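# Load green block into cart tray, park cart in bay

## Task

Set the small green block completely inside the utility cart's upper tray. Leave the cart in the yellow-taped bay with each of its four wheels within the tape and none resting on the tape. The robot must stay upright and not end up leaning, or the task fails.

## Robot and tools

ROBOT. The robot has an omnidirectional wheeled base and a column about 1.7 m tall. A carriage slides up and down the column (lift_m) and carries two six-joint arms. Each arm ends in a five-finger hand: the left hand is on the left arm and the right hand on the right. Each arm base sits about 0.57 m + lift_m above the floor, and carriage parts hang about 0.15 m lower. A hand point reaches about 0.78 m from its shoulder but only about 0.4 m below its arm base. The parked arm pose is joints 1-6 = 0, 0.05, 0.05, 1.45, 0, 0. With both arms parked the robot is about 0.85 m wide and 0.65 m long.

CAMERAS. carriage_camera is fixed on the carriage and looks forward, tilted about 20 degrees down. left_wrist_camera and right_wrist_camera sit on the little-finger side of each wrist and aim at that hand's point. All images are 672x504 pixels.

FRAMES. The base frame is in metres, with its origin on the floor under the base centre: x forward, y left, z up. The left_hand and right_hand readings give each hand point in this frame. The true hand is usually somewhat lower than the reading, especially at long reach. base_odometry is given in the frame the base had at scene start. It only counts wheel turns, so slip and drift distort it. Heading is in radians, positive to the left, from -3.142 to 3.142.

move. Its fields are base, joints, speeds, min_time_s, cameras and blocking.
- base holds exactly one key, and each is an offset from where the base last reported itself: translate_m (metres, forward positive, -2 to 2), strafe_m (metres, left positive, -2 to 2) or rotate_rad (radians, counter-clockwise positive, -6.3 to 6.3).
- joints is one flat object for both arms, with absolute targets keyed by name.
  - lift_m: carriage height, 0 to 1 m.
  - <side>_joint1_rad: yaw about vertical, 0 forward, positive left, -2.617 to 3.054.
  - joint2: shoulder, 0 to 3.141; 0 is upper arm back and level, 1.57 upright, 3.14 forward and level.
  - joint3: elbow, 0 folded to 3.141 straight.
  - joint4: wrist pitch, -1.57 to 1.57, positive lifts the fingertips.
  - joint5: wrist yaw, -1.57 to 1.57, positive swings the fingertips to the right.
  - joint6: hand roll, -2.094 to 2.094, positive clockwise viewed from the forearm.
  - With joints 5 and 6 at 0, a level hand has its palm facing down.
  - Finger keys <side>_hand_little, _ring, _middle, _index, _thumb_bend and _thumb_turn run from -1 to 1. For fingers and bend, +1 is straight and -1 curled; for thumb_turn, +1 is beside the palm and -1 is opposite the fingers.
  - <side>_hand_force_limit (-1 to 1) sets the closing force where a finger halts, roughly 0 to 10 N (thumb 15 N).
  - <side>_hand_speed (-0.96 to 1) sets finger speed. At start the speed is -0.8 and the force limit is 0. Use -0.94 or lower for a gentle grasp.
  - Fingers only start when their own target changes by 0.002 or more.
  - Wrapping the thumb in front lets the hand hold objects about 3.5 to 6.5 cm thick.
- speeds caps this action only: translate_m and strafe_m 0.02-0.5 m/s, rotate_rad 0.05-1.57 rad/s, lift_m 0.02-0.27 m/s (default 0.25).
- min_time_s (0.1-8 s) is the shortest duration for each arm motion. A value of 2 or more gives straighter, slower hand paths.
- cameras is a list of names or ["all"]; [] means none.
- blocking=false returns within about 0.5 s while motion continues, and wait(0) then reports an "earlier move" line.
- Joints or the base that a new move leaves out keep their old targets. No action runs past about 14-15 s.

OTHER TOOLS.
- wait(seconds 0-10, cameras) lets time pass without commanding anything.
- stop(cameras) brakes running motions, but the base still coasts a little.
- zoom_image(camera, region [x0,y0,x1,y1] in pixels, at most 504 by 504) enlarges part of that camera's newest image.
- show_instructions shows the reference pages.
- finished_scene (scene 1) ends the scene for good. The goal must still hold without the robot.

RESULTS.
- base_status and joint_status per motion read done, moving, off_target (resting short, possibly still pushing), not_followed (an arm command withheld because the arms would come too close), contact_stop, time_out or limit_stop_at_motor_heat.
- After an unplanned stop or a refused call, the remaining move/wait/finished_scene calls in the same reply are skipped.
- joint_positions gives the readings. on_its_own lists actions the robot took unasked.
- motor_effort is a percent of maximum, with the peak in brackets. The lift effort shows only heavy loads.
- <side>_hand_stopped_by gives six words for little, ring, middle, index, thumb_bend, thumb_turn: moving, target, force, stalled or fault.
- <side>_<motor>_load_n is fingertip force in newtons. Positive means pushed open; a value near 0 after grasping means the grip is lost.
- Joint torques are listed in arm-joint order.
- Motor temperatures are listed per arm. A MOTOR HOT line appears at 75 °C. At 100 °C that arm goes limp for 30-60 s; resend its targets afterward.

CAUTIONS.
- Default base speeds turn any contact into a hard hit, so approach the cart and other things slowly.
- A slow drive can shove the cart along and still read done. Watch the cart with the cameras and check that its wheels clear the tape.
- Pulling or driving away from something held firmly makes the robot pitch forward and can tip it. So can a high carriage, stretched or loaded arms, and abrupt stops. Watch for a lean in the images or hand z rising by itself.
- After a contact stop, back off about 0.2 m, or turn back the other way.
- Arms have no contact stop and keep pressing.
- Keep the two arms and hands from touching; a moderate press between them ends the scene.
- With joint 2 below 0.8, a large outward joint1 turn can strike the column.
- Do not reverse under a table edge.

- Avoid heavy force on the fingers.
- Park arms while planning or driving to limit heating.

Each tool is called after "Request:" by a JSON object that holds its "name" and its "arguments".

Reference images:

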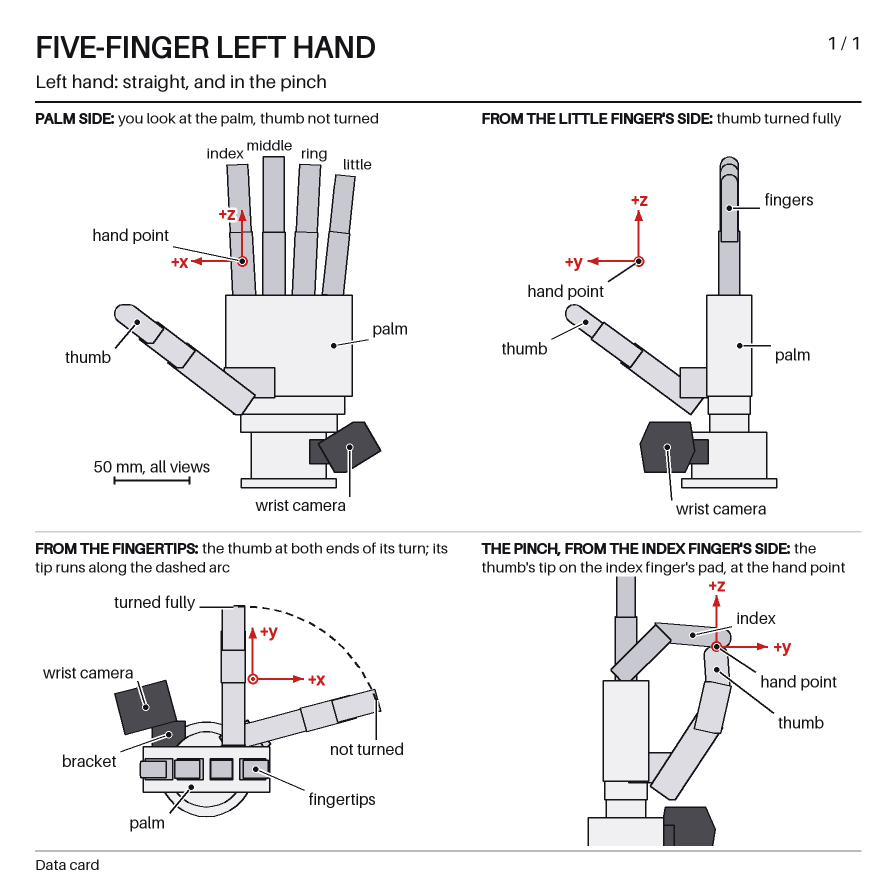

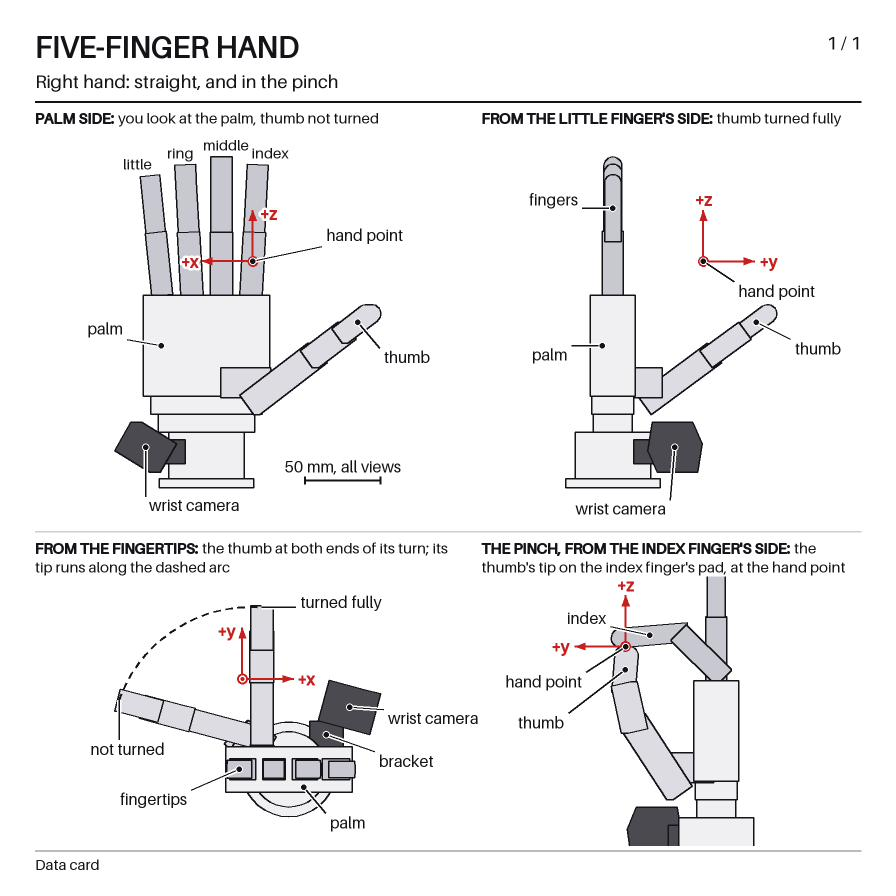

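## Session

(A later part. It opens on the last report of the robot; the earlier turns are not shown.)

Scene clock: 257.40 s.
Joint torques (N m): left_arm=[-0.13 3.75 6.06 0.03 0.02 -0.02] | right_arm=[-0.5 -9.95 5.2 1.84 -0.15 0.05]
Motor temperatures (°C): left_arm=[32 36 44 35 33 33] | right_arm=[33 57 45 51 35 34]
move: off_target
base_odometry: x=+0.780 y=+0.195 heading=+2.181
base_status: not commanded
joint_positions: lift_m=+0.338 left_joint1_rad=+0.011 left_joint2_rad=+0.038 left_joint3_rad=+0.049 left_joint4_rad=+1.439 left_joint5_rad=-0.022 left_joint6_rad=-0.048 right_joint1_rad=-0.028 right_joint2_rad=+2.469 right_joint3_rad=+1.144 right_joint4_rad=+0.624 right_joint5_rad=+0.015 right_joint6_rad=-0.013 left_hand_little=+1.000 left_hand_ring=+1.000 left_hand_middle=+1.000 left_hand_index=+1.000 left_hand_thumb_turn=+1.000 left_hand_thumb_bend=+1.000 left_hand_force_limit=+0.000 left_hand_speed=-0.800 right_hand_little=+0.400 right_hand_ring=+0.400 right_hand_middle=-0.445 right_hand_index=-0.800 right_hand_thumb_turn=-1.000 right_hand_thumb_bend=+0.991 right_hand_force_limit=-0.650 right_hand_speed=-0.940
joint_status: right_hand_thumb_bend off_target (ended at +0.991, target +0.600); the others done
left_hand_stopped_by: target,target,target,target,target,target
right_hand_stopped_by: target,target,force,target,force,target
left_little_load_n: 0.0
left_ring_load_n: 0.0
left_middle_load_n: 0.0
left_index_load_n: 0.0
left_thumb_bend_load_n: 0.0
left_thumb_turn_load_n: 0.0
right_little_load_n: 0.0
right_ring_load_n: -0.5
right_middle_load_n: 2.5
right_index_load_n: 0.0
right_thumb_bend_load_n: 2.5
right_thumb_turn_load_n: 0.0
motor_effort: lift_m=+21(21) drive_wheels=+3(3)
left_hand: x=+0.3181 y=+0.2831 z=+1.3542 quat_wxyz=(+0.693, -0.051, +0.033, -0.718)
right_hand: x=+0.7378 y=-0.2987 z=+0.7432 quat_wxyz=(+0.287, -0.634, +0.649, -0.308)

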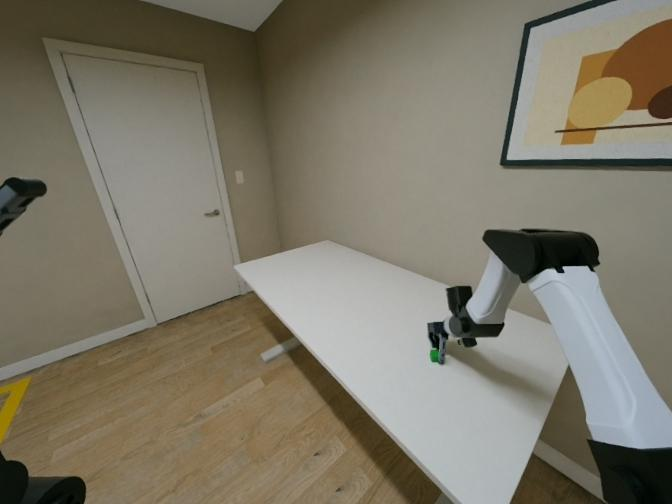

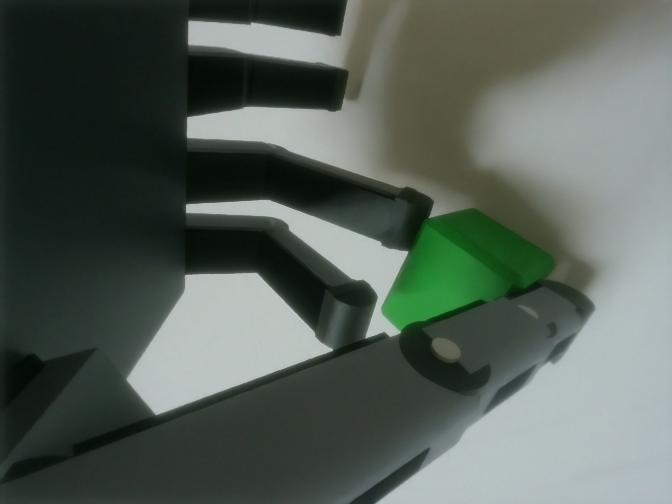

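Request:
{"name": "move", "arguments": {"joints": {"right_hand_index": 0.1, "right_hand_middle": 0.1, "right_hand_thumb_bend": 1.0, "right_hand_speed": -0.8}, "cameras": []}}

Request:
{"name": "move", "arguments": {"joints": {"lift_m": 0.41}, "cameras": ["carriage_camera", "right_wrist_camera"]}}

Request:
{"name": "zoom_image", "arguments": {"camera": "carriage_camera", "region": [398, 330, 478, 397]}}

Request:
{"name": "zoom_image", "arguments": {"camera": "right_wrist_camera", "region": [400, 130, 600, 330]}}

Scene clock: 266.40 s.
Joint torques (N m): left_arm=[-0.1 3.73 6.16 0.06 0.02 -0.05] | right_arm=[-0.73 -9.81 5.12 1.78 -0.1 0.01]
Motor temperatures (°C): left_arm=[32 36 44 35 33 33] | right_arm=[33 57 45 51 35 34]
move: done
base_odometry: x=+0.780 y=+0.195 heading=+2.181
base_status: not commanded
joint_positions: lift_m=+0.338 left_joint1_rad=+0.011 left_joint2_rad=+0.038 left_joint3_rad=+0.049 left_joint4_rad=+1.439 left_joint5_rad=-0.022 left_joint6_rad=-0.048 right_joint1_rad=-0.028 right_joint2_rad=+2.469 right_joint3_rad=+1.144 right_joint4_rad=+0.625 right_joint5_rad=+0.015 right_joint6_rad=-0.013 left_hand_little=+1.000 left_hand_ring=+1.000 left_hand_middle=+1.000 left_hand_index=+1.000 left_hand_thumb_turn=+1.000 left_hand_thumb_bend=+1.000 left_hand_force_limit=+0.000 left_hand_speed=-0.800 right_hand_little=+0.400 right_hand_ring=+0.400 right_hand_middle=+0.100 right_hand_index=+0.100 right_hand_thumb_turn=-1.000 right_hand_thumb_bend=+1.000 right_hand_force_limit=-0.650 right_hand_speed=-0.800
joint_status: all done
left_hand_stopped_by: target,target,target,target,target,target
right_hand_stopped_by: target,target,target,target,target,target
left_little_load_n: 0.0
left_ring_load_n: 0.0
left_middle_load_n: -0.5
left_index_load_n: 0.0
left_thumb_bend_load_n: 0.0
left_thumb_turn_load_n: 0.5
right_little_load_n: 0.0
right_ring_load_n: 0.0
right_middle_load_n: -1.0
right_index_load_n: 0.0
right_thumb_bend_load_n: 0.0
right_thumb_turn_load_n: 0.0
motor_effort: lift_m=+20(20) drive_wheels=+3(3)
left_hand: x=+0.3181 y=+0.2831 z=+1.3542 quat_wxyz=(+0.693, -0.051, +0.033, -0.718)
right_hand: x=+0.7383 y=-0.2987 z=+0.7435 quat_wxyz=(+0.287, -0.634, +0.648, -0.309)

Scene clock: 267.23 s.
Joint torques (N m): left_arm=[-0.06 3.66 6.06 0.06 0.02 -0.03] | right_arm=[-0.57 -9.95 5.12 1.93 -0.07 0.09]
Motor temperatures (°C): left_arm=[32 36 44 35 33 33] | right_arm=[33 57 45 51 35 34]
move: done
base_odometry: x=+0.780 y=+0.195 heading=+2.181
base_status: not commanded
joint_positions: lift_m=+0.410 left_joint1_rad=+0.011 left_joint2_rad=+0.038 left_joint3_rad=+0.049 left_joint4_rad=+1.439 left_joint5_rad=-0.022 left_joint6_rad=-0.048 right_joint1_rad=-0.028 right_joint2_rad=+2.472 right_joint3_rad=+1.143 right_joint4_rad=+0.621 right_joint5_rad=+0.015 right_joint6_rad=-0.013 left_hand_little=+1.000 left_hand_ring=+1.000 left_hand_middle=+1.000 left_hand_index=+1.000 left_hand_thumb_turn=+1.000 left_hand_thumb_bend=+1.000 left_hand_force_limit=+0.000 left_hand_speed=-0.800 right_hand_little=+0.400 right_hand_ring=+0.400 right_hand_middle=+0.100 right_hand_index=+0.100 right_hand_thumb_turn=-1.000 right_hand_thumb_bend=+1.000 right_hand_force_limit=-0.650 right_hand_speed=-0.800
joint_status: all done
left_hand_stopped_by: target,target,target,target,target,target
right_hand_stopped_by: target,target,target,target,target,target
left_little_load_n: 0.0
left_ring_load_n: 0.0
left_middle_load_n: 0.0
left_index_load_n: 0.0
left_thumb_bend_load_n: 0.0
left_thumb_turn_load_n: 0.0
right_little_load_n: 0.0
right_ring_load_n: 0.0
right_middle_load_n: 0.0
right_index_load_n: 0.0
right_thumb_bend_load_n: 0.0
right_thumb_turn_load_n: 0.0
motor_effort: lift_m=+22(26) drive_wheels=+3(3)
left_hand: x=+0.3181 y=+0.2831 z=+1.4260 quat_wxyz=(+0.693, -0.051, +0.033, -0.718)
right_hand: x=+0.7361 y=-0.2987 z=+0.8130 quat_wxyz=(+0.285, -0.635, +0.649, -0.306)

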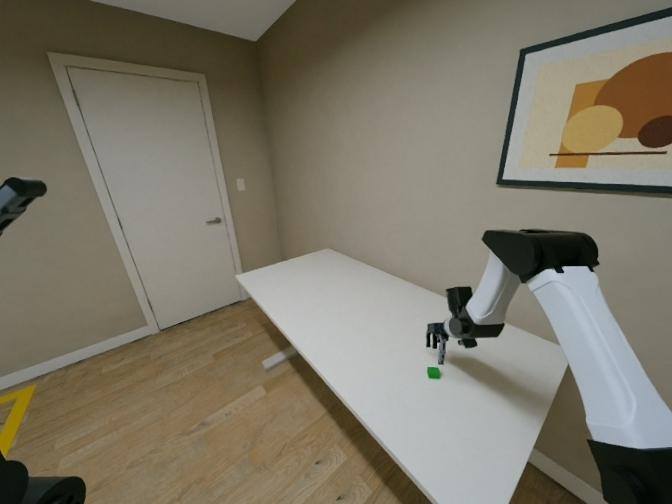

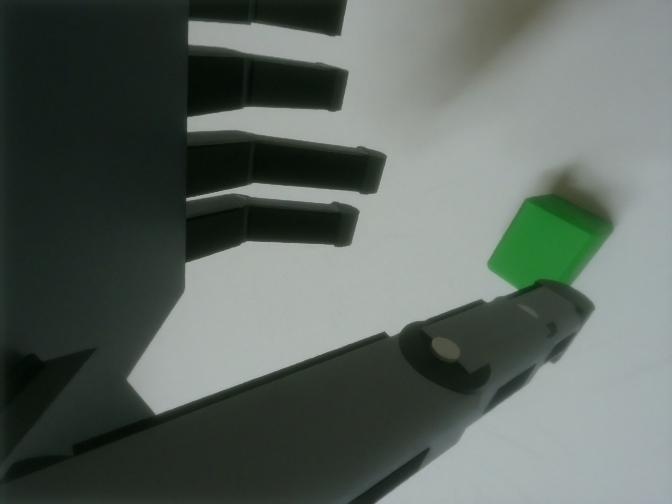

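Scaled by 6.300.

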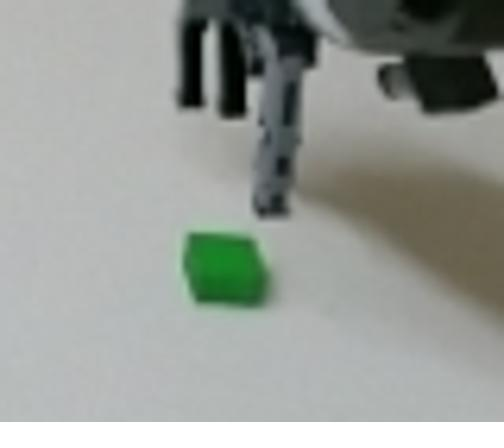

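Scaled by 2.520.

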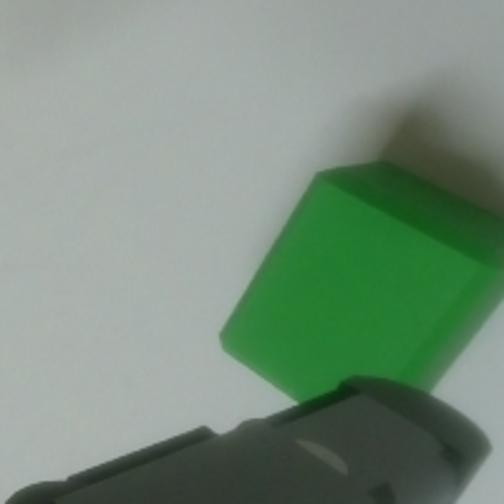

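Request:
{"name": "move", "arguments": {"base": {"translate_m": -0.018}, "speeds": {"translate_m": 0.05}, "joints": {"right_joint1_rad": -0.002, "right_hand_index": 0.05, "right_hand_middle": 0.05}, "cameras": ["carriage_camera"]}}

Request:
{"name": "zoom_image", "arguments": {"camera": "carriage_camera", "region": [398, 330, 478, 397]}}

Scene clock: 286.00 s.
Joint torques (N m): left_arm=[-0.06 3.75 6.11 0.07 0.03 -0.04] | right_arm=[0.09 -10.11 5.29 1.88 -0.09 0.04]
Motor temperatures (°C): left_arm=[32 36 44 35 32 33] | right_arm=[33 55 45 51 35 34]
move: done
base_odometry: x=+0.790 y=+0.180 heading=+2.181
base_status: done
joint_positions: lift_m=+0.410 left_joint1_rad=+0.011 left_joint2_rad=+0.038 left_joint3_rad=+0.049 left_joint4_rad=+1.438 left_joint5_rad=-0.022 left_joint6_rad=-0.048 right_joint1_rad=-0.005 right_joint2_rad=+2.472 right_joint3_rad=+1.143 right_joint4_rad=+0.621 right_joint5_rad=+0.015 right_joint6_rad=-0.013 left_hand_little=+1.000 left_hand_ring=+1.000 left_hand_middle=+1.000 left_hand_index=+1.000 left_hand_thumb_turn=+1.000 left_hand_thumb_bend=+1.000 left_hand_force_limit=+0.000 left_hand_speed=-0.800 right_hand_little=+0.400 right_hand_ring=+0.400 right_hand_middle=+0.050 right_hand_index=+0.050 right_hand_thumb_turn=-1.000 right_hand_thumb_bend=+1.000 right_hand_force_limit=-0.650 right_hand_speed=-0.800
joint_status: all done
left_hand_stopped_by: target,target,target,target,target,target
right_hand_stopped_by: target,target,target,target,target,target
left_little_load_n: 0.0
left_ring_load_n: 0.0
left_middle_load_n: 0.0
left_index_load_n: 0.0
left_thumb_bend_load_n: 0.0
left_thumb_turn_load_n: 0.0
right_little_load_n: 0.0
right_ring_load_n: 0.0
right_middle_load_n: 0.0
right_index_load_n: 0.0
right_thumb_bend_load_n: 0.0
right_thumb_turn_load_n: 0.0
motor_effort: lift_m=+21(22) drive_wheels=-5(9)
left_hand: x=+0.3183 y=+0.2831 z=+1.4259 quat_wxyz=(+0.693, -0.051, +0.033, -0.718)
right_hand: x=+0.7356 y=-0.2866 z=+0.8130 quat_wxyz=(+0.288, -0.643, +0.642, -0.303)

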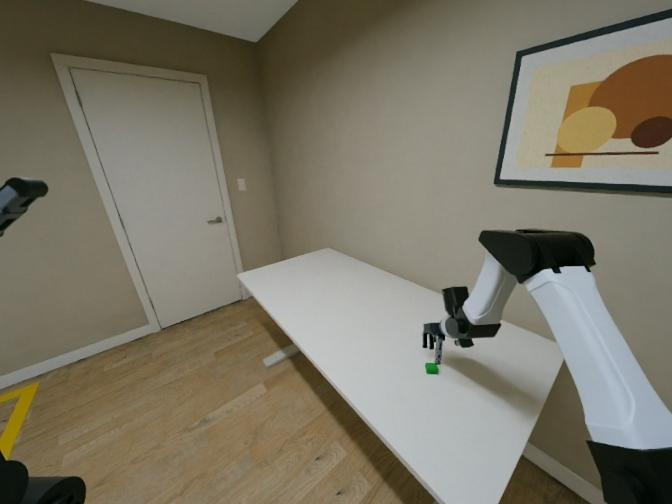

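Scaled by 6.300.

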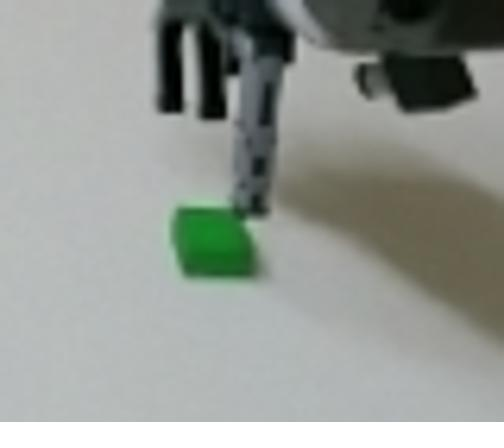

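Request:
{"name": "move", "arguments": {"joints": {"lift_m": 0.336, "right_joint1_rad": -0.017}, "speeds": {"lift_m": 0.06}, "cameras": ["carriage_camera"]}}

Request:
{"name": "zoom_image", "arguments": {"camera": "carriage_camera", "region": [398, 310, 478, 377]}}

Request:
{"name": "move", "arguments": {"joints": {"right_hand_speed": -0.94, "right_hand_force_limit": -0.7, "right_hand_index": -0.3, "right_hand_middle": -0.3, "right_hand_thumb_bend": 0.4}, "cameras": ["carriage_camera", "right_wrist_camera"]}}

Request:
{"name": "zoom_image", "arguments": {"camera": "carriage_camera", "region": [398, 310, 478, 377]}}

Scene clock: 293.20 s.
Joint torques (N m): left_arm=[-0.14 3.75 6.12 0.04 0.02 -0.02] | right_arm=[-0.53 -10.18 4.97 1.72 -0.15 0.05]
Motor temperatures (°C): left_arm=[32 36 44 35 32 33] | right_arm=[33 55 45 51 35 34]
move: done
base_odometry: x=+0.790 y=+0.180 heading=+2.181
base_status: not commanded
joint_positions: lift_m=+0.336 left_joint1_rad=+0.011 left_joint2_rad=+0.038 left_joint3_rad=+0.049 left_joint4_rad=+1.439 left_joint5_rad=-0.022 left_joint6_rad=-0.048 right_joint1_rad=-0.012 right_joint2_rad=+2.472 right_joint3_rad=+1.143 right_joint4_rad=+0.640 right_joint5_rad=+0.015 right_joint6_rad=-0.013 left_hand_little=+1.000 left_hand_ring=+1.000 left_hand_middle=+1.000 left_hand_index=+1.000 left_hand_thumb_turn=+1.000 left_hand_thumb_bend=+1.000 left_hand_force_limit=+0.000 left_hand_speed=-0.800 right_hand_little=+0.400 right_hand_ring=+0.400 right_hand_middle=+0.050 right_hand_index=+0.050 right_hand_thumb_turn=-1.000 right_hand_thumb_bend=+1.000 right_hand_force_limit=-0.650 right_hand_speed=-0.800
joint_status: all done
left_hand_stopped_by: target,target,target,target,target,target
right_hand_stopped_by: target,target,target,target,target,target
left_little_load_n: 0.0
left_ring_load_n: 0.0
left_middle_load_n: 0.0
left_index_load_n: 0.0
left_thumb_bend_load_n: 0.0
left_thumb_turn_load_n: 0.0
right_little_load_n: 0.0
right_ring_load_n: 0.0
right_middle_load_n: -0.5
right_index_load_n: 0.0
right_thumb_bend_load_n: 0.0
right_thumb_turn_load_n: -0.5
motor_effort: lift_m=+21(21) drive_wheels=-5(5)
left_hand: x=+0.3182 y=+0.2831 z=+1.3521 quat_wxyz=(+0.693, -0.051, +0.033, -0.718)
right_hand: x=+0.7398 y=-0.2904 z=+0.7422 quat_wxyz=(+0.293, -0.638, +0.641, -0.310)

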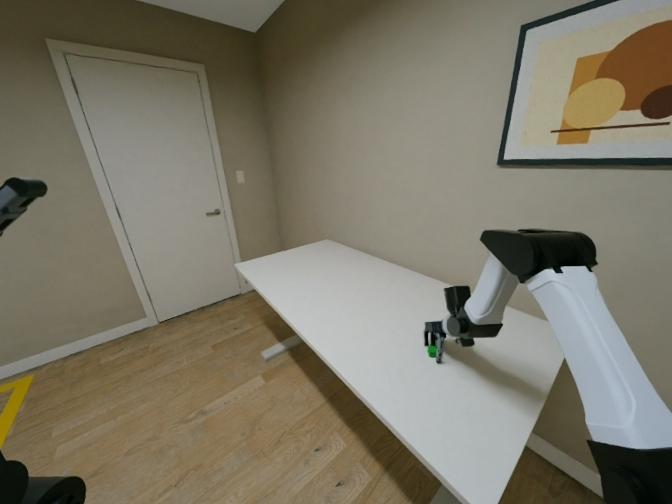

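Scaled by 6.300.

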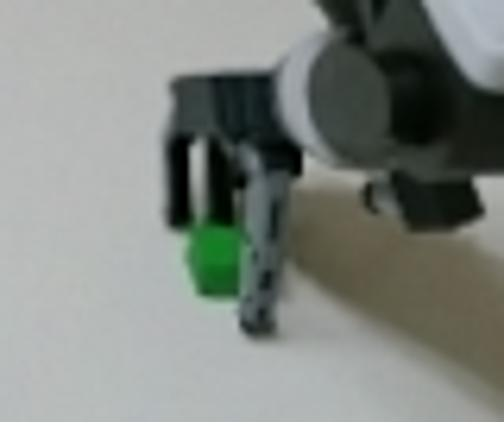

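Scene clock: 295.83 s.
Joint torques (N m): left_arm=[-0.02 3.71 6.06 0.05 0.02 -0.03] | right_arm=[-0.47 -10.15 5.08 1.77 -0.07 0.05]
Motor temperatures (°C): left_arm=[32 36 44 35 32 33] | right_arm=[33 55 45 51 35 34]
move: off_target
base_odometry: x=+0.790 y=+0.180 heading=+2.181
base_status: not commanded
joint_positions: lift_m=+0.336 left_joint1_rad=+0.011 left_joint2_rad=+0.038 left_joint3_rad=+0.049 left_joint4_rad=+1.439 left_joint5_rad=-0.022 left_joint6_rad=-0.048 right_joint1_rad=-0.012 right_joint2_rad=+2.472 right_joint3_rad=+1.143 right_joint4_rad=+0.635 right_joint5_rad=+0.015 right_joint6_rad=-0.013 left_hand_little=+1.000 left_hand_ring=+1.000 left_hand_middle=+1.000 left_hand_index=+1.000 left_hand_thumb_turn=+1.000 left_hand_thumb_bend=+1.000 left_hand_force_limit=+0.000 left_hand_speed=-0.800 right_hand_little=+0.400 right_hand_ring=+0.400 right_hand_middle=-0.282 right_hand_index=-0.300 right_hand_thumb_turn=-1.000 right_hand_thumb_bend=+0.828 right_hand_force_limit=-0.700 right_hand_speed=-0.940
joint_status: right_hand_thumb_bend off_target (ended at +0.828, target +0.400); the others done
left_hand_stopped_by: target,target,target,target,target,target
right_hand_stopped_by: target,target,force,target,force,target
left_little_load_n: 0.0
left_ring_load_n: -0.5
left_middle_load_n: 0.0
left_index_load_n: 0.0
left_thumb_bend_load_n: 0.0
left_thumb_turn_load_n: 0.0
right_little_load_n: 0.0
right_ring_load_n: 0.0
right_middle_load_n: 1.5
right_index_load_n: 0.0
right_thumb_bend_load_n: 2.5
right_thumb_turn_load_n: -0.5
motor_effort: lift_m=+20(21) drive_wheels=-4(5)
left_hand: x=+0.3182 y=+0.2831 z=+1.3521 quat_wxyz=(+0.693, -0.051, +0.033, -0.718)
right_hand: x=+0.7388 y=-0.2904 z=+0.7414 quat_wxyz=(+0.292, -0.638, +0.642, -0.308)

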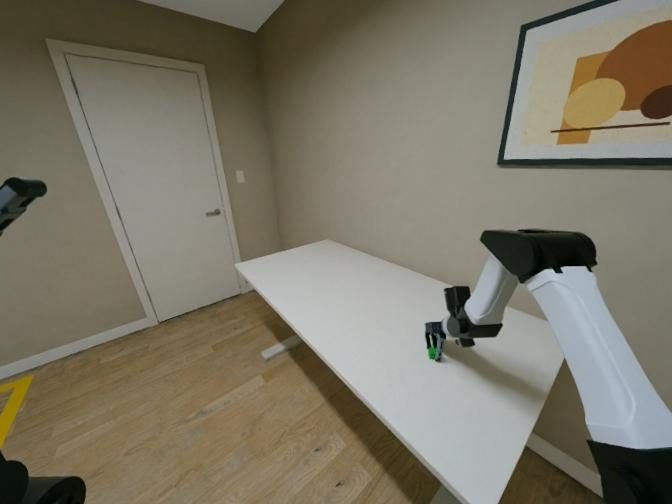

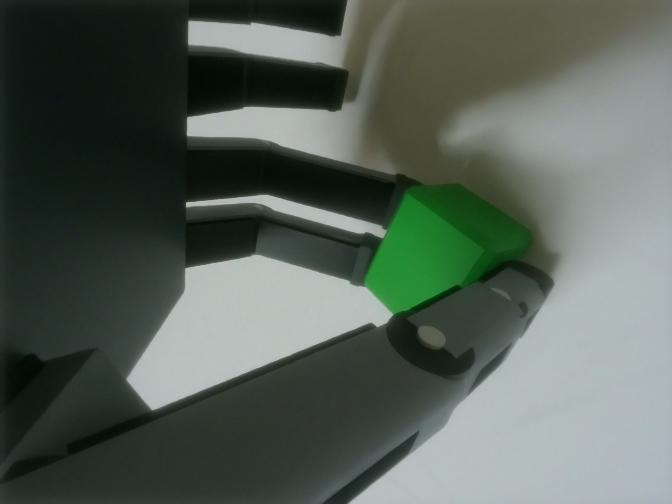

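Scaled by 6.300.

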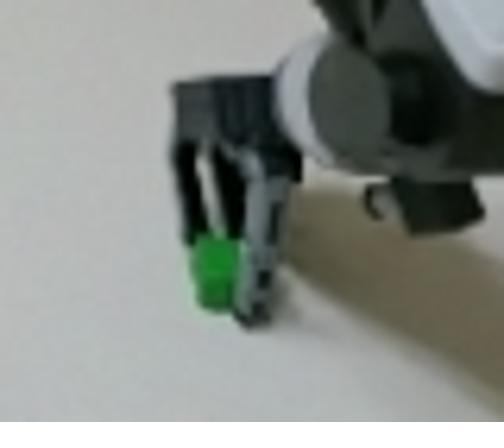

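Request:
{"name": "move", "arguments": {"joints": {"right_hand_force_limit": -0.65, "right_hand_index": -0.6}, "cameras": ["right_wrist_camera"]}}

Scene clock: 301.77 s.
Joint torques (N m): left_arm=[-0.09 3.71 6.09 0.07 0.03 -0.06] | right_arm=[-0.47 -10.33 5.2 1.74 -0.04 0.09]
Motor temperatures (°C): left_arm=[32 36 44 35 32 33] | right_arm=[33 55 45 50 35 34]
move: off_target
base_odometry: x=+0.790 y=+0.180 heading=+2.181
base_status: not commanded
joint_positions: lift_m=+0.336 left_joint1_rad=+0.011 left_joint2_rad=+0.038 left_joint3_rad=+0.049 left_joint4_rad=+1.439 left_joint5_rad=-0.022 left_joint6_rad=-0.048 right_joint1_rad=-0.012 right_joint2_rad=+2.472 right_joint3_rad=+1.143 right_joint4_rad=+0.635 right_joint5_rad=+0.015 right_joint6_rad=-0.013 left_hand_little=+1.000 left_hand_ring=+1.000 left_hand_middle=+1.000 left_hand_index=+1.000 left_hand_thumb_turn=+1.000 left_hand_thumb_bend=+1.000 left_hand_force_limit=+0.000 left_hand_speed=-0.800 right_hand_little=+0.400 right_hand_ring=+0.400 right_hand_middle=-0.282 right_hand_index=-0.372 right_hand_thumb_turn=-1.000 right_hand_thumb_bend=+0.828 right_hand_force_limit=-0.650 right_hand_speed=-0.940
joint_status: right_hand_index off_target (ended at -0.372, target -0.600); the others done
left_hand_stopped_by: target,target,target,target,target,target
right_hand_stopped_by: target,target,force,force,force,target
left_little_load_n: 0.0
left_ring_load_n: 0.0
left_middle_load_n: 0.0
left_index_load_n: 0.0
left_thumb_bend_load_n: 0.0
left_thumb_turn_load_n: 0.0
right_little_load_n: 0.0
right_ring_load_n: 0.0
right_middle_load_n: 0.0
right_index_load_n: 2.0
right_thumb_bend_load_n: 3.0
right_thumb_turn_load_n: -2.5
motor_effort: lift_m=+21(21) drive_wheels=-5(5)
left_hand: x=+0.3182 y=+0.2831 z=+1.3521 quat_wxyz=(+0.693, -0.051, +0.033, -0.718)
right_hand: x=+0.7388 y=-0.2904 z=+0.7414 quat_wxyz=(+0.292, -0.638, +0.642, -0.308)

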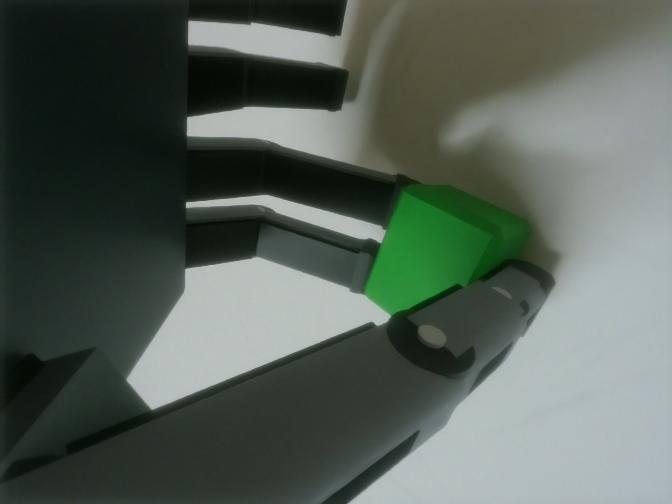

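Request:
{"name": "move", "arguments": {"joints": {"right_hand_force_limit": -0.6, "right_hand_middle": -0.6}, "cameras": []}}

Request:
{"name": "move", "arguments": {"joints": {"right_hand_force_limit": -0.5, "right_hand_thumb_bend": 0.3}, "cameras": ["right_wrist_camera"]}}

Scene clock: 304.97 s.
Joint torques (N m): left_arm=[-0.06 3.71 6.02 0.04 0.03 -0.05] | right_arm=[-0.68 -10.14 4.94 1.76 -0.15 0.06]
Motor temperatures (°C): left_arm=[32 36 44 35 32 33] | right_arm=[33 55 45 49 35 34]
move: off_target
base_odometry: x=+0.790 y=+0.180 heading=+2.181
base_status: not commanded
joint_positions: lift_m=+0.336 left_joint1_rad=+0.011 left_joint2_rad=+0.038 left_joint3_rad=+0.049 left_joint4_rad=+1.439 left_joint5_rad=-0.022 left_joint6_rad=-0.048 right_joint1_rad=-0.012 right_joint2_rad=+2.472 right_joint3_rad=+1.143 right_joint4_rad=+0.635 right_joint5_rad=+0.015 right_joint6_rad=-0.013 left_hand_little=+1.000 left_hand_ring=+1.000 left_hand_middle=+1.000 left_hand_index=+1.000 left_hand_thumb_turn=+1.000 left_hand_thumb_bend=+1.000 left_hand_force_limit=+0.000 left_hand_speed=-0.800 right_hand_little=+0.400 right_hand_ring=+0.400 right_hand_middle=-0.297 right_hand_index=-0.372 right_hand_thumb_turn=-1.000 right_hand_thumb_bend=+0.828 right_hand_force_limit=-0.600 right_hand_speed=-0.940
joint_status: right_hand_middle off_target (ended at -0.297, target -0.600); the others done
left_hand_stopped_by: target,target,target,target,target,target
right_hand_stopped_by: target,target,force,force,force,target
left_little_load_n: 0.0
left_ring_load_n: 0.0
left_middle_load_n: 0.0
left_index_load_n: 0.5
left_thumb_bend_load_n: 0.0
left_thumb_turn_load_n: 0.0
right_little_load_n: 0.0
right_ring_load_n: 0.0
right_middle_load_n: 3.0
right_index_load_n: 1.0
right_thumb_bend_load_n: 4.5
right_thumb_turn_load_n: -1.0
motor_effort: lift_m=+21(21) drive_wheels=-4(5)
left_hand: x=+0.3182 y=+0.2831 z=+1.3521 quat_wxyz=(+0.693, -0.051, +0.033, -0.718)
right_hand: x=+0.7388 y=-0.2904 z=+0.7414 quat_wxyz=(+0.292, -0.638, +0.642, -0.308)

Scene clock: 305.60 s.
Joint torques (N m): left_arm=[-0.02 3.75 6.11 0.05 0.01 -0.05] | right_arm=[-0.76 -10.28 5.34 1.7 -0.1 0.11]
Motor temperatures (°C): left_arm=[32 36 44 35 32 33] | right_arm=[33 55 45 49 35 34]
move: off_target
base_odometry: x=+0.790 y=+0.180 heading=+2.181
base_status: not commanded
joint_positions: lift_m=+0.336 left_joint1_rad=+0.011 left_joint2_rad=+0.038 left_joint3_rad=+0.049 left_joint4_rad=+1.439 left_joint5_rad=-0.022 left_joint6_rad=-0.048 right_joint1_rad=-0.012 right_joint2_rad=+2.472 right_joint3_rad=+1.143 right_joint4_rad=+0.635 right_joint5_rad=+0.015 right_joint6_rad=-0.013 left_hand_little=+1.000 left_hand_ring=+1.000 left_hand_middle=+1.000 left_hand_index=+1.000 left_hand_thumb_turn=+1.000 left_hand_thumb_bend=+1.000 left_hand_force_limit=+0.000 left_hand_speed=-0.800 right_hand_little=+0.400 right_hand_ring=+0.400 right_hand_middle=-0.297 right_hand_index=-0.372 right_hand_thumb_turn=-1.000 right_hand_thumb_bend=+0.828 right_hand_force_limit=-0.500 right_hand_speed=-0.940
joint_status: right_hand_thumb_bend off_target (ended at +0.828, target +0.300); the others done
left_hand_stopped_by: target,target,target,target,target,target
right_hand_stopped_by: target,target,force,force,force,target
left_little_load_n: 0.0
left_ring_load_n: 0.0
left_middle_load_n: 0.0
left_index_load_n: 0.0
left_thumb_bend_load_n: 0.0
left_thumb_turn_load_n: 0.0
right_little_load_n: 0.0
right_ring_load_n: 0.0
right_middle_load_n: 3.0
right_index_load_n: 1.0
right_thumb_bend_load_n: 4.0
right_thumb_turn_load_n: -1.0
motor_effort: lift_m=+20(21) drive_wheels=-5(5)
left_hand: x=+0.3182 y=+0.2831 z=+1.3521 quat_wxyz=(+0.693, -0.051, +0.033, -0.718)
right_hand: x=+0.7388 y=-0.2904 z=+0.7414 quat_wxyz=(+0.292, -0.638, +0.642, -0.308)

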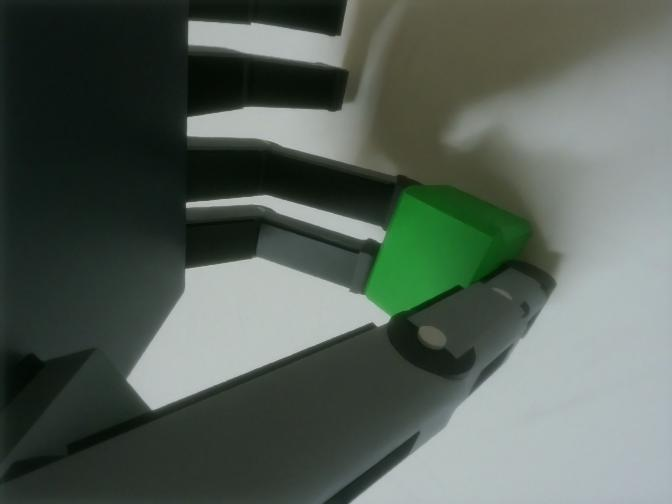

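Three-finger grip: 3 N, 1 N, 4 N. Lift.

Request:
{"name": "move", "arguments": {"joints": {"lift_m": 0.36}, "speeds": {"lift_m": 0.04}, "cameras": ["right_wrist_camera"]}}

Request:
{"name": "move", "arguments": {"joints": {"lift_m": 0.55}, "speeds": {"lift_m": 0.1}, "cameras": ["carriage_camera", "right_wrist_camera"]}}

Scene clock: 308.77 s.
Joint torques (N m): left_arm=[-0.08 3.64 6.17 0.03 0.04 -0.03] | right_arm=[-0.42 -10.13 5.12 1.83 -0.04 0.07]
Motor temperatures (°C): left_arm=[32 36 44 35 32 33] | right_arm=[33 55 45 49 35 34]
move: done
base_odometry: x=+0.790 y=+0.180 heading=+2.181
base_status: not commanded
joint_positions: lift_m=+0.360 left_joint1_rad=+0.011 left_joint2_rad=+0.038 left_joint3_rad=+0.049 left_joint4_rad=+1.439 left_joint5_rad=-0.022 left_joint6_rad=-0.048 right_joint1_rad=-0.012 right_joint2_rad=+2.472 right_joint3_rad=+1.143 right_joint4_rad=+0.626 right_joint5_rad=+0.015 right_joint6_rad=-0.013 left_hand_little=+1.000 left_hand_ring=+1.000 left_hand_middle=+1.000 left_hand_index=+1.000 left_hand_thumb_turn=+1.000 left_hand_thumb_bend=+1.000 left_hand_force_limit=+0.000 left_hand_speed=-0.800 right_hand_little=+0.400 right_hand_ring=+0.400 right_hand_middle=-0.297 right_hand_index=-0.372 right_hand_thumb_turn=-1.000 right_hand_thumb_bend=+0.828 right_hand_force_limit=-0.500 right_hand_speed=-0.940
joint_status: all done
left_hand_stopped_by: target,target,target,target,target,target
right_hand_stopped_by: target,target,force,force,force,target
left_little_load_n: 0.0
left_ring_load_n: 0.0
left_middle_load_n: 0.0
left_index_load_n: 0.0
left_thumb_bend_load_n: 0.0
left_thumb_turn_load_n: 0.0
right_little_load_n: 0.0
right_ring_load_n: 0.0
right_middle_load_n: 2.5
right_index_load_n: 1.0
right_thumb_bend_load_n: 4.5
right_thumb_turn_load_n: -1.0
motor_effort: lift_m=+22(25) drive_wheels=-4(5)
left_hand: x=+0.3182 y=+0.2831 z=+1.3759 quat_wxyz=(+0.693, -0.051, +0.033, -0.718)
right_hand: x=+0.7368 y=-0.2903 z=+0.7637 quat_wxyz=(+0.289, -0.640, +0.644, -0.305)

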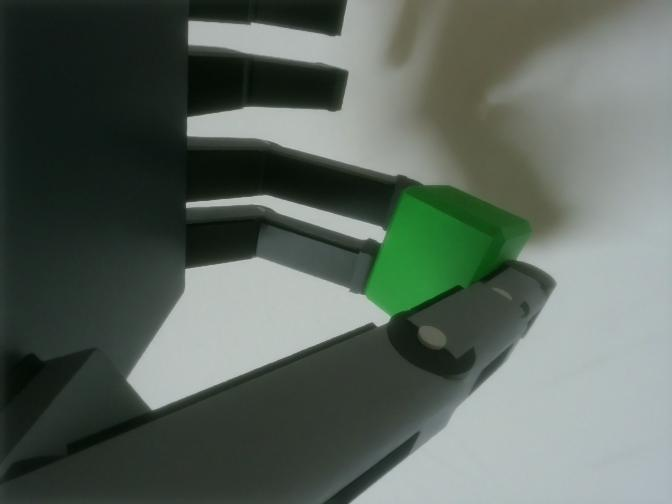

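Scene clock: 311.07 s.
Joint torques (N m): left_arm=[-0.09 3.74 6.16 0.04 0.03 -0.05] | right_arm=[-0.42 -10.22 5.18 1.88 -0.14 0.03]
Motor temperatures (°C): left_arm=[32 36 44 35 32 33] | right_arm=[33 55 45 49 35 34]
move: done
base_odometry: x=+0.790 y=+0.180 heading=+2.181
base_status: not commanded
joint_positions: lift_m=+0.550 left_joint1_rad=+0.011 left_joint2_rad=+0.038 left_joint3_rad=+0.049 left_joint4_rad=+1.439 left_joint5_rad=-0.022 left_joint6_rad=-0.048 right_joint1_rad=-0.012 right_joint2_rad=+2.473 right_joint3_rad=+1.143 right_joint4_rad=+0.620 right_joint5_rad=+0.015 right_joint6_rad=-0.013 left_hand_little=+1.000 left_hand_ring=+1.000 left_hand_middle=+1.000 left_hand_index=+1.000 left_hand_thumb_turn=+1.000 left_hand_thumb_bend=+1.000 left_hand_force_limit=+0.000 left_hand_speed=-0.800 right_hand_little=+0.400 right_hand_ring=+0.400 right_hand_middle=-0.297 right_hand_index=-0.372 right_hand_thumb_turn=-1.000 right_hand_thumb_bend=+0.828 right_hand_force_limit=-0.500 right_hand_speed=-0.940
joint_status: all done
left_hand_stopped_by: target,target,target,target,target,target
right_hand_stopped_by: target,target,force,force,force,target
left_little_load_n: 0.0
left_ring_load_n: 0.0
left_middle_load_n: 0.0
left_index_load_n: 0.0
left_thumb_bend_load_n: 0.0
left_thumb_turn_load_n: 0.0
right_little_load_n: 0.0
right_ring_load_n: -0.5
right_middle_load_n: 3.0
right_index_load_n: 1.0
right_thumb_bend_load_n: 4.0
right_thumb_turn_load_n: -1.0
motor_effort: lift_m=+21(26) drive_wheels=-5(5)
left_hand: x=+0.3182 y=+0.2831 z=+1.5661 quat_wxyz=(+0.693, -0.051, +0.033, -0.718)
right_hand: x=+0.7352 y=-0.2903 z=+0.9522 quat_wxyz=(+0.287, -0.641, +0.645, -0.303)

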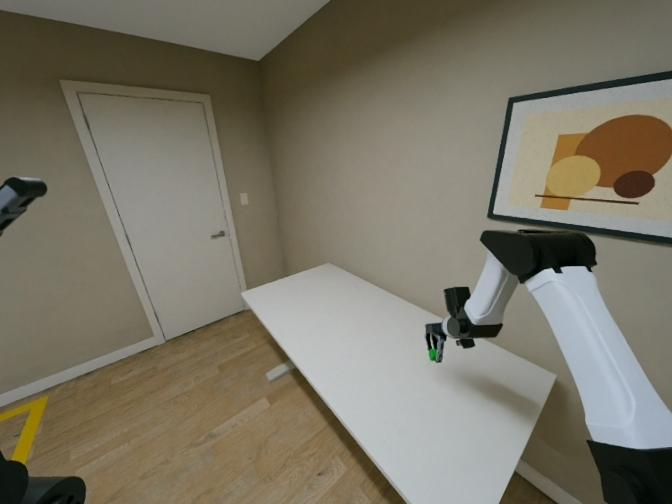

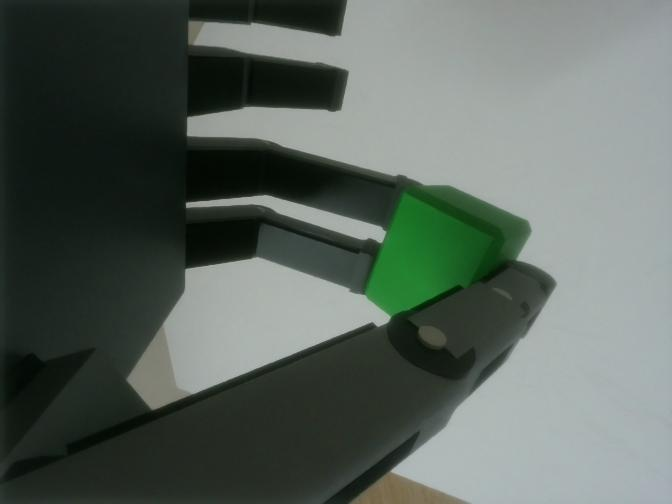

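Request:
{"name": "move", "arguments": {"base": {"translate_m": -0.2}, "speeds": {"translate_m": 0.2}, "joints": {"right_joint1_rad": -0.01, "right_joint2_rad": 1.0, "right_joint3_rad": 1.5, "right_joint4_rad": -1.2}, "min_time_s": 3, "cameras": ["right_wrist_camera"]}}

Request:
{"name": "move", "arguments": {"base": {"rotate_rad": 1.135}, "speeds": {"rotate_rad": 0.5}, "cameras": ["carriage_camera", "right_wrist_camera"]}}

Scene clock: 326.43 s.
Joint torques (N m): left_arm=[-0.06 3.74 6.06 0.06 0.04 -0.03] | right_arm=[0.05 -0.75 9.11 1.76 -0.12 0.04]
Motor temperatures (°C): left_arm=[32 36 44 35 32 33] | right_arm=[33 57 46 50 35 34]
move: done
base_odometry: x=+0.905 y=+0.017 heading=+2.182
base_status: done
joint_positions: lift_m=+0.550 left_joint1_rad=+0.011 left_joint2_rad=+0.038 left_joint3_rad=+0.049 left_joint4_rad=+1.439 left_joint5_rad=-0.022 left_joint6_rad=-0.048 right_joint1_rad=-0.012 right_joint2_rad=+1.005 right_joint3_rad=+1.475 right_joint4_rad=-1.191 right_joint5_rad=+0.015 right_joint6_rad=-0.013 left_hand_little=+1.000 left_hand_ring=+1.000 left_hand_middle=+1.000 left_hand_index=+1.000 left_hand_thumb_turn=+1.000 left_hand_thumb_bend=+1.000 left_hand_force_limit=+0.000 left_hand_speed=-0.800 right_hand_little=+0.400 right_hand_ring=+0.400 right_hand_middle=-0.297 right_hand_index=-0.372 right_hand_thumb_turn=-1.000 right_hand_thumb_bend=+0.828 right_hand_force_limit=-0.500 right_hand_speed=-0.940
joint_status: all done
left_hand_stopped_by: target,target,target,target,target,target
right_hand_stopped_by: target,target,force,force,force,target
left_little_load_n: 0.0
left_ring_load_n: 0.0
left_middle_load_n: 0.0
left_index_load_n: 0.0
left_thumb_bend_load_n: 0.0
left_thumb_turn_load_n: 0.0
right_little_load_n: 0.0
right_ring_load_n: 0.0
right_middle_load_n: 3.0
right_index_load_n: 1.0
right_thumb_bend_load_n: 4.5
right_thumb_turn_load_n: -1.0
motor_effort: lift_m=+21(21) drive_wheels=-6(13)
left_hand: x=+0.3182 y=+0.2831 z=+1.5661 quat_wxyz=(+0.693, -0.051, +0.033, -0.718)
right_hand: x=+0.4589 y=-0.2871 z=+1.3979 quat_wxyz=(+0.283, -0.642, +0.646, -0.300)

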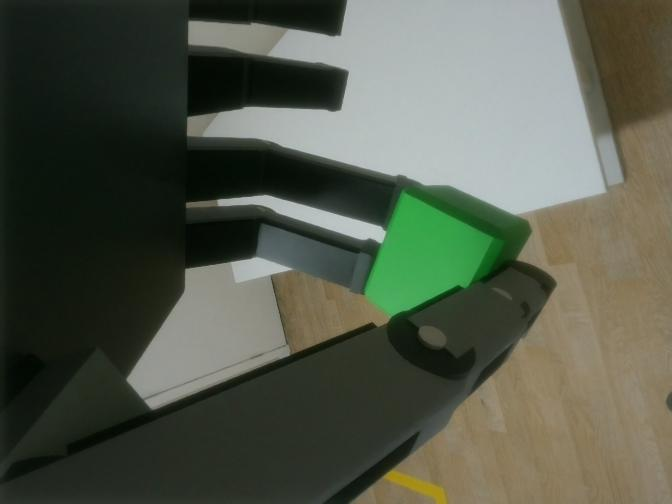

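Scene clock: 329.63 s.
Joint torques (N m): left_arm=[-0.09 3.75 6.06 0.07 0.02 -0.03] | right_arm=[0.14 -0.73 9.06 1.76 -0.04 0.1]
Motor temperatures (°C): left_arm=[32 36 44 35 32 33] | right_arm=[33 56 46 50 35 34]
move: done
base_odometry: x=+0.905 y=+0.017 heading=-2.967
base_status: done
joint_positions: lift_m=+0.550 left_joint1_rad=+0.011 left_joint2_rad=+0.038 left_joint3_rad=+0.049 left_joint4_rad=+1.438 left_joint5_rad=-0.022 left_joint6_rad=-0.048 right_joint1_rad=-0.012 right_joint2_rad=+1.003 right_joint3_rad=+1.475 right_joint4_rad=-1.195 right_joint5_rad=+0.015 right_joint6_rad=-0.013 left_hand_little=+1.000 left_hand_ring=+1.000 left_hand_middle=+1.000 left_hand_index=+1.000 left_hand_thumb_turn=+1.000 left_hand_thumb_bend=+1.000 left_hand_force_limit=+0.000 left_hand_speed=-0.800 right_hand_little=+0.400 right_hand_ring=+0.400 right_hand_middle=-0.297 right_hand_index=-0.372 right_hand_thumb_turn=-1.000 right_hand_thumb_bend=+0.828 right_hand_force_limit=-0.500 right_hand_speed=-0.940
joint_status: not commanded
left_hand_stopped_by: target,target,target,target,target,target
right_hand_stopped_by: target,target,force,force,force,target
left_little_load_n: 0.0
left_ring_load_n: 0.0
left_middle_load_n: 0.0
left_index_load_n: 0.0
left_thumb_bend_load_n: 0.0
left_thumb_turn_load_n: 0.0
right_little_load_n: 0.0
right_ring_load_n: 0.0
right_middle_load_n: 3.0
right_index_load_n: 1.0
right_thumb_bend_load_n: 4.0
right_thumb_turn_load_n: -1.0
motor_effort: lift_m=+21(21) drive_wheels=+3(8)
left_hand: x=+0.3183 y=+0.2831 z=+1.5660 quat_wxyz=(+0.693, -0.051, +0.033, -0.718)
right_hand: x=+0.4578 y=-0.2871 z=+1.3976 quat_wxyz=(+0.283, -0.643, +0.646, -0.299)

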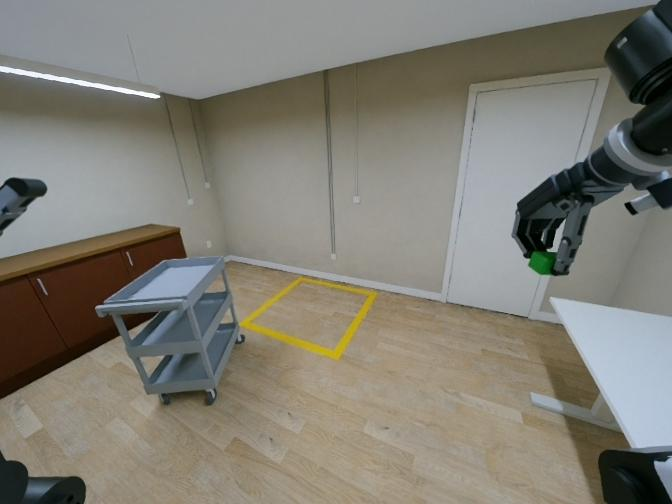

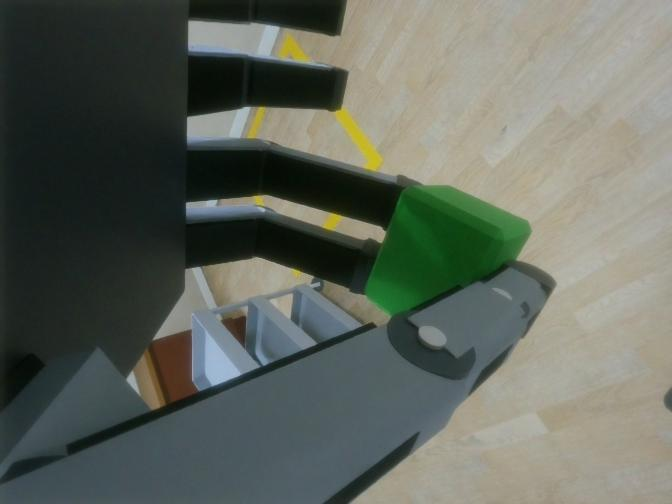

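Request:
{"name": "zoom_image", "arguments": {"camera": "carriage_camera", "region": [80, 240, 260, 420]}}

Scaled by 2.800.

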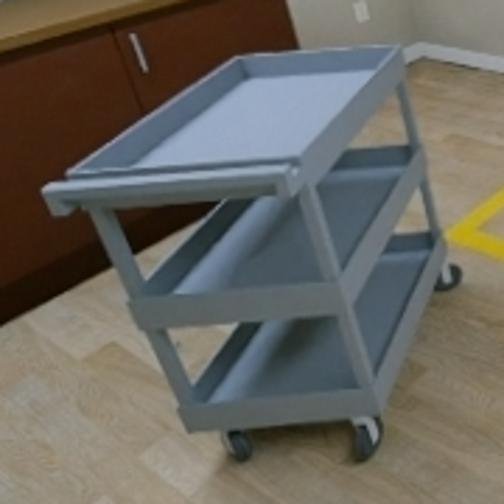

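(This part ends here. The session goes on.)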